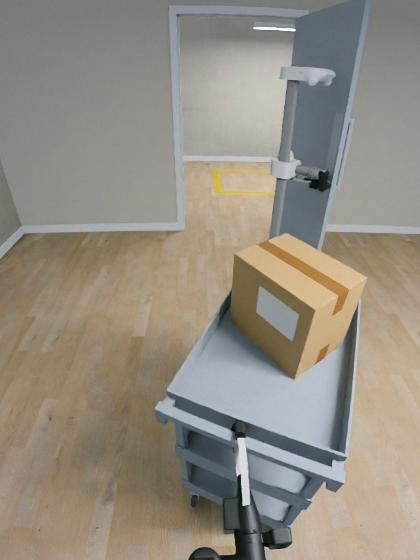

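Emit:
{"op": "move", "data": {"r2": {"base":{"translate_m":-0.72,"strafe_m":0.24},"pace":"default"}, "blocking": false, "cameras": []}}

Emit:
{"op": "wait", "data": {"seconds": 7, "cameras": []}}

Emit:
{"op": "move", "data": {"r2": {"base":{"rotate_rad":-0.4},"pace":"slow"}, "blocking": false, "cameras": []}}

Emit:
{"op": "wait", "data": {"seconds": 3, "cameras": []}}

Emit:
{"op": "move", "data": {"r2": {"base":{"strafe_m":0.45},"pace":"default"}, "blocking": false, "cameras": []}}

Emit:
{"op": "wait", "data": {"seconds": 5, "cameras": ["r2_head_camera"]}}

Scene clock: 1237.67 s.
move: r2 moving
r1: as last shown
r1.base_tilt: forward=-1.6 right=+1.3
r1.lidar_m: 2.20 0.25 0.26 0.25 0.39 3.92 1.29 2.36 2.77 1.23 1.21 3.45
r1.servo_current: wrist_yaw_rad=52(85) wrist_pitch_rad=46(52) wrist_roll_rad=52(65) gripper_m=46(46)
r1.wrist_depth_mm: - 137 - 1430 - - - / - 137 - 1464 - - - / 110 138 205 1464 - - - / 124 139 238 - - - - / - - - - - - - / - - 194 - 187 - - / - 1921 1808 137 - 1863 -
r2.base_odometry: x=-0.240 y=-1.259 heading=-2.078
r2.turned_by_wheels: -0.001
r2.turned_by_imu: -0.001
r2.base_tilt: forward=-0.6 right=+0.1
r2.lidar_m: 0.44 2.87 2.15 2.07 2.17 2.72 2.61 2.76 2.74 2.67 2.81 0.40
r2.base_status: translate_m moving; strafe_m moving
r2.joint_positions: lift_m=+0.650 arm_m=+0.000 wrist_yaw_rad=-0.005 wrist_pitch_rad=-0.009 wrist_roll_rad=+1.569 gripper_m=+0.011
r2.joint_status: not commanded
r2.measured_speeds: translate_m=-0.123 strafe_m=+0.040 rotate_rad=-0.002 lift_m=+0.000 arm_m=+0.000 wrist_yaw_rad=+0.000 wrist_pitch_rad=+0.000 wrist_roll_rad=+0.000
r2.motor_effort: lift_m=+14(14) arm_m=-4(4) wheel_0=-16(16) wheel_1=-8(8) wheel_2=+11(11)
r2.servo_current: wrist_yaw_rad=59(59) wrist_pitch_rad=52(52) wrist_roll_rad=46(52) gripper_m=59(72)
r2.hand_pose: x=+0.4588 y=-0.0888 z=+0.8311 quat_wxyz=(+0.708, +0.706, -0.005, +0.001) (m; r2's base frame)
r2.wrist_depth_mm: - 473 125 178 178 707 - / - 424 404 187 188 741 - / - - 145 200 203 820 - / - - 574 213 215 - - / - - - 226 236 - - / - - 182 189 184 1921 484 / - - - - - 1863 1281
pictures: none
No camera images: "cameras" was empty.

Scene clock: 1241.13 s.
earlier move: r2 done
r1.base_odometry: x=-1.752 y=+2.063 heading=-3.100
r1.turned_by_wheels: +0.000
r1.turned_by_imu: +0.000
r1.base_tilt: forward=-1.6 right=+1.3
r1.lidar_m: 2.19 0.25 0.25 0.25 0.40 3.89 1.30 2.36 2.77 2.01 1.90 3.49
r1.base_status: not commanded
r1.joint_positions: lift_m=+0.700 arm_m=+0.000 wrist_yaw_rad=+3.090 wrist_pitch_rad=+0.002 wrist_roll_rad=+0.000 gripper_m=+0.056
r1.joint_status: not commanded
r1.measured_speeds: all 0
r1.motor_effort: lift_m=+19(19) arm_m=+4(4) wheel_0=+4(4) wheel_1=+1(2) wheel_2=-4(4)
r1.servo_current: wrist_yaw_rad=26(85) wrist_pitch_rad=39(52) wrist_roll_rad=39(65) gripper_m=39(46)
r1.hand_pose: x=-0.1126 y=+0.1021 z=+0.8776 quat_wxyz=(+0.026, -0.001, +0.000, +1.000) (m; r1's base frame)
r1.wrist_depth_mm: - 137 - 1430 - - - / - 137 - 1499 - - - / 110 138 206 1464 - - - / 123 139 237 - - - - / - - - - - - - / - - 194 - 187 - - / - 1921 1808 137 - 1863 -
r2.base_odometry: x=+0.295 y=-0.768 heading=-2.077
r2.turned_by_wheels: +0.001
r2.turned_by_imu: +0.002
r2.base_tilt: forward=-0.7 right=+0.0
r2.lidar_m: 0.39 0.46 1.93 1.84 1.98 1.99 1.93 2.05 2.85 2.86 3.02 0.43
r2.base_status: done
r2.joint_positions: lift_m=+0.650 arm_m=+0.000 wrist_yaw_rad=+0.004 wrist_pitch_rad=-0.009 wrist_roll_rad=+1.569 gripper_m=+0.011
r2.joint_status: not commanded
r2.measured_speeds: all 0
r2.motor_effort: lift_m=+13(14) arm_m=-3(4) wheel_0=+0(19) wheel_1=-5(9) wheel_2=+5(16)
r2.servo_current: wrist_yaw_rad=52(65) wrist_pitch_rad=52(59) wrist_roll_rad=46(65) gripper_m=65(72)
r2.hand_pose: x=+0.4596 y=-0.0863 z=+0.8312 quat_wxyz=(+0.708, +0.706, -0.002, +0.005) (m; r2's base frame)
r2.wrist_depth_mm: - - - 211 210 1808 - / - - 535 216 216 768 - / - 500 449 222 222 820 - / - - 492 227 227 820 - / - - 564 232 233 842 - / - - 183 189 183 - - / - - - - - 1708 484
wait: 3.47 of 7 s (r2 has come to rest)
pictures: none
No camera images: "cameras" was empty.

Scene clock: 1241.63 s.
move: r2 moving
r1: as last shown
r1.base_tilt: forward=-1.6 right=+1.2
r1.lidar_m: 2.21 0.26 0.25 0.25 0.37 3.91 1.30 2.35 2.78 2.02 1.88 3.50
r1.servo_current: wrist_yaw_rad=52(59) wrist_pitch_rad=46(46) wrist_roll_rad=46(65) gripper_m=39(46)
r1.wrist_depth_mm: - 137 - 1397 - - - / - 137 - 1499 - - - / 110 138 205 1464 - - - / 124 139 238 - - - - / - - - - - - - / - - 193 - 188 - - / - 1921 1756 137 - 1921 -
r2.base_odometry: x=+0.295 y=-0.768 heading=-2.201
r2.turned_by_wheels: -0.124
r2.turned_by_imu: -0.120
r2.base_tilt: forward=-0.7 right=+0.0
r2.lidar_m: 0.41 0.43 2.01 1.83 1.89 2.09 1.92 1.96 2.51 2.88 2.92 0.42
r2.base_status: rotate_rad moving
r2.joint_positions: lift_m=+0.650 arm_m=+0.000 wrist_yaw_rad=+0.008 wrist_pitch_rad=-0.009 wrist_roll_rad=+1.569 gripper_m=+0.011
r2.joint_status: not commanded
r2.measured_speeds: translate_m=+0.001 strafe_m=-0.001 rotate_rad=-0.483 lift_m=+0.000 arm_m=+0.000 wrist_yaw_rad=+0.000 wrist_pitch_rad=+0.000 wrist_roll_rad=+0.000
r2.motor_effort: lift_m=+13(13) arm_m=-4(4) wheel_0=+7(15) wheel_1=+9(9) wheel_2=+13(14)
r2.servo_current: wrist_yaw_rad=65(65) wrist_pitch_rad=46(59) wrist_roll_rad=52(59) gripper_m=65(72)
r2.hand_pose: x=+0.4600 y=-0.0852 z=+0.8312 quat_wxyz=(+0.708, +0.707, +0.000, +0.006) (m; r2's base frame)
r2.wrist_depth_mm: - - - 233 232 1808 1308 / - - - 234 234 1808 - / - - 521 235 235 820 - / - - 469 235 236 820 - / - - 530 237 236 831 - / - - 183 189 182 - - / - - - - - - -
pictures: none
No camera images: "cameras" was empty.

Scene clock: 1242.70 s.
earlier move: r2 done
r1.base_odometry: x=-1.752 y=+2.063 heading=-3.100
r1.turned_by_wheels: +0.000
r1.turned_by_imu: +0.000
r1.base_tilt: forward=-1.6 right=+1.3
r1.lidar_m: 2.22 0.25 0.25 0.25 0.38 3.91 1.31 2.35 2.79 2.11 1.93 3.48
r1.base_status: not commanded
r1.joint_positions: lift_m=+0.700 arm_m=+0.000 wrist_yaw_rad=+3.090 wrist_pitch_rad=+0.002 wrist_roll_rad=+0.000 gripper_m=+0.056
r1.joint_status: not commanded
r1.measured_speeds: all 0
r1.motor_effort: lift_m=+19(19) arm_m=+4(4) wheel_0=+3(4) wheel_1=+1(2) wheel_2=-4(4)
r1.servo_current: wrist_yaw_rad=46(72) wrist_pitch_rad=33(52) wrist_roll_rad=52(72) gripper_m=39(46)
r1.hand_pose: x=-0.1126 y=+0.1021 z=+0.8776 quat_wxyz=(+0.026, -0.001, +0.000, +1.000) (m; r1's base frame)
r1.wrist_depth_mm: - 137 - 1430 - - - / - 138 - 1499 - - - / 110 138 206 1464 - - - / 123 138 237 - - - - / - - - - - - - / - - 194 - 187 - - / - 1983 1808 137 - 1863 -
r2.base_odometry: x=+0.295 y=-0.768 heading=-2.476
r2.turned_by_wheels: -0.275
r2.turned_by_imu: -0.267
r2.base_tilt: forward=-0.7 right=+0.1
r2.lidar_m: 0.28 0.32 2.30 1.86 1.84 2.07 1.93 1.91 2.12 2.90 2.88 0.49
r2.base_status: done
r2.joint_positions: lift_m=+0.650 arm_m=+0.000 wrist_yaw_rad=+0.002 wrist_pitch_rad=-0.009 wrist_roll_rad=+1.569 gripper_m=+0.011
r2.joint_status: not commanded
r2.measured_speeds: all 0
r2.motor_effort: lift_m=+13(13) arm_m=-4(4) wheel_0=+2(15) wheel_1=+4(9) wheel_2=+4(14)
r2.servo_current: wrist_yaw_rad=39(65) wrist_pitch_rad=52(59) wrist_roll_rad=39(59) gripper_m=65(72)
r2.hand_pose: x=+0.4594 y=-0.0870 z=+0.8312 quat_wxyz=(+0.708, +0.706, -0.003, +0.004) (m; r2's base frame)
r2.wrist_depth_mm: - - - 285 - 1808 1229 / - - - 314 336 338 332 / - - - 291 - 1863 1336 / - - - 266 281 1921 535 / - - - 220 252 809 - / - - 183 191 186 820 - / - 473 462 - - - -
wait: 1.07 of 3 s (r2 has come to rest)
pictures: none
No camera images: "cameras" was empty.

Scene clock: 1243.20 s.
move: r2 moving
r1: as last shown
r1.lidar_m: 2.20 0.25 0.27 0.25 0.40 3.92 1.29 2.36 2.76 2.11 1.90 3.46
r1.motor_effort: lift_m=+19(19) arm_m=+4(4) wheel_0=+4(5) wheel_1=+1(2) wheel_2=-4(4)
r1.servo_current: wrist_yaw_rad=59(65) wrist_pitch_rad=39(46) wrist_roll_rad=39(65) gripper_m=46(46)
r1.wrist_depth_mm: - 137 - 1430 - - - / - 137 - 1464 - - - / 110 138 205 1499 - - - / 124 138 237 - - - - / - - - - - - - / - - 195 - 187 - - / - 1863 1863 137 - 1921 -
r2.base_odometry: x=+0.317 y=-0.797 heading=-2.477
r2.turned_by_wheels: -0.001
r2.turned_by_imu: -0.001
r2.base_tilt: forward=-0.7 right=+0.1
r2.lidar_m: 0.29 0.32 2.29 1.83 1.79 2.03 1.97 1.92 2.16 2.93 2.91 0.49
r2.base_status: strafe_m moving
r2.joint_positions: lift_m=+0.650 arm_m=+0.000 wrist_yaw_rad=-0.003 wrist_pitch_rad=-0.009 wrist_roll_rad=+1.569 gripper_m=+0.011
r2.joint_status: not commanded
r2.measured_speeds: translate_m=+0.001 strafe_m=+0.142 rotate_rad=-0.006 lift_m=+0.000 arm_m=+0.000 wrist_yaw_rad=-0.002 wrist_pitch_rad=+0.000 wrist_roll_rad=+0.000
r2.motor_effort: lift_m=+13(13) arm_m=-3(4) wheel_0=-15(17) wheel_1=+10(12) wheel_2=+0(3)
r2.servo_current: wrist_yaw_rad=39(59) wrist_pitch_rad=59(65) wrist_roll_rad=39(59) gripper_m=65(72)
r2.hand_pose: x=+0.4590 y=-0.0884 z=+0.8312 quat_wxyz=(+0.708, +0.706, -0.004, +0.002) (m; r2's base frame)
r2.wrist_depth_mm: - - - 278 - 1863 1229 / - - - 312 330 334 332 / - - - 287 301 1863 1336 / - - - 263 276 - 535 / - - 585 213 248 809 - / - - 182 189 185 798 - / - - 466 - - 741 -
pictures: none
No camera images: "cameras" was empty.

Scene clock: 1245.53 s.
earlier move: r2 done
r1.base_odometry: x=-1.752 y=+2.063 heading=-3.100
r1.turned_by_wheels: +0.000
r1.turned_by_imu: +0.000
r1.base_tilt: forward=-1.6 right=+1.3
r1.lidar_m: 2.21 0.25 0.29 0.25 0.40 3.92 1.31 2.34 2.79 1.92 1.93 3.46
r1.base_status: not commanded
r1.joint_positions: lift_m=+0.700 arm_m=+0.000 wrist_yaw_rad=+3.090 wrist_pitch_rad=+0.002 wrist_roll_rad=+0.000 gripper_m=+0.056
r1.joint_status: not commanded
r1.measured_speeds: all 0
r1.motor_effort: lift_m=+19(19) arm_m=+4(4) wheel_0=+4(5) wheel_1=+1(2) wheel_2=-4(4)
r1.servo_current: wrist_yaw_rad=46(65) wrist_pitch_rad=46(52) wrist_roll_rad=59(65) gripper_m=46(52)
r1.hand_pose: x=-0.1126 y=+0.1021 z=+0.8776 quat_wxyz=(+0.026, -0.001, +0.000, +1.000) (m; r1's base frame)
r1.wrist_depth_mm: - 137 - 1430 - - - / - 137 - 1499 - - - / 110 137 205 1499 - - - / 123 139 237 - - - - / - - - - - - - / - - 194 - 187 - - / - 1921 1756 137 - 1921 -
r2.base_odometry: x=+0.572 y=-1.122 heading=-2.476
r2.turned_by_wheels: +0.000
r2.turned_by_imu: -0.004
r2.base_tilt: forward=-0.7 right=+0.1
r2.lidar_m: 0.39 0.46 1.81 1.45 1.43 1.58 2.12 2.08 2.31 3.34 3.29 0.43
r2.base_status: done
r2.joint_positions: lift_m=+0.650 arm_m=+0.000 wrist_yaw_rad=-0.008 wrist_pitch_rad=-0.009 wrist_roll_rad=+1.569 gripper_m=+0.011
r2.joint_status: not commanded
r2.measured_speeds: all 0
r2.motor_effort: lift_m=+13(13) arm_m=-3(4) wheel_0=-2(19) wheel_1=+1(12) wheel_2=-3(4)
r2.servo_current: wrist_yaw_rad=59(72) wrist_pitch_rad=52(65) wrist_roll_rad=46(59) gripper_m=65(72)
r2.hand_pose: x=+0.4585 y=-0.0898 z=+0.8312 quat_wxyz=(+0.708, +0.706, -0.006, +0.000) (m; r2's base frame)
r2.wrist_depth_mm: - - - 216 216 1808 - / - - 585 220 220 768 - / - - 459 224 224 798 - / - - 480 230 229 809 - / - - 549 233 234 831 - / - - 183 188 186 - - / - - - - - 1618 488
wait: 2.33 of 5 s (r2 has come to rest)
pictures: r2_head_camera
Images, in order (width x height): r2_head_camera 420x560.

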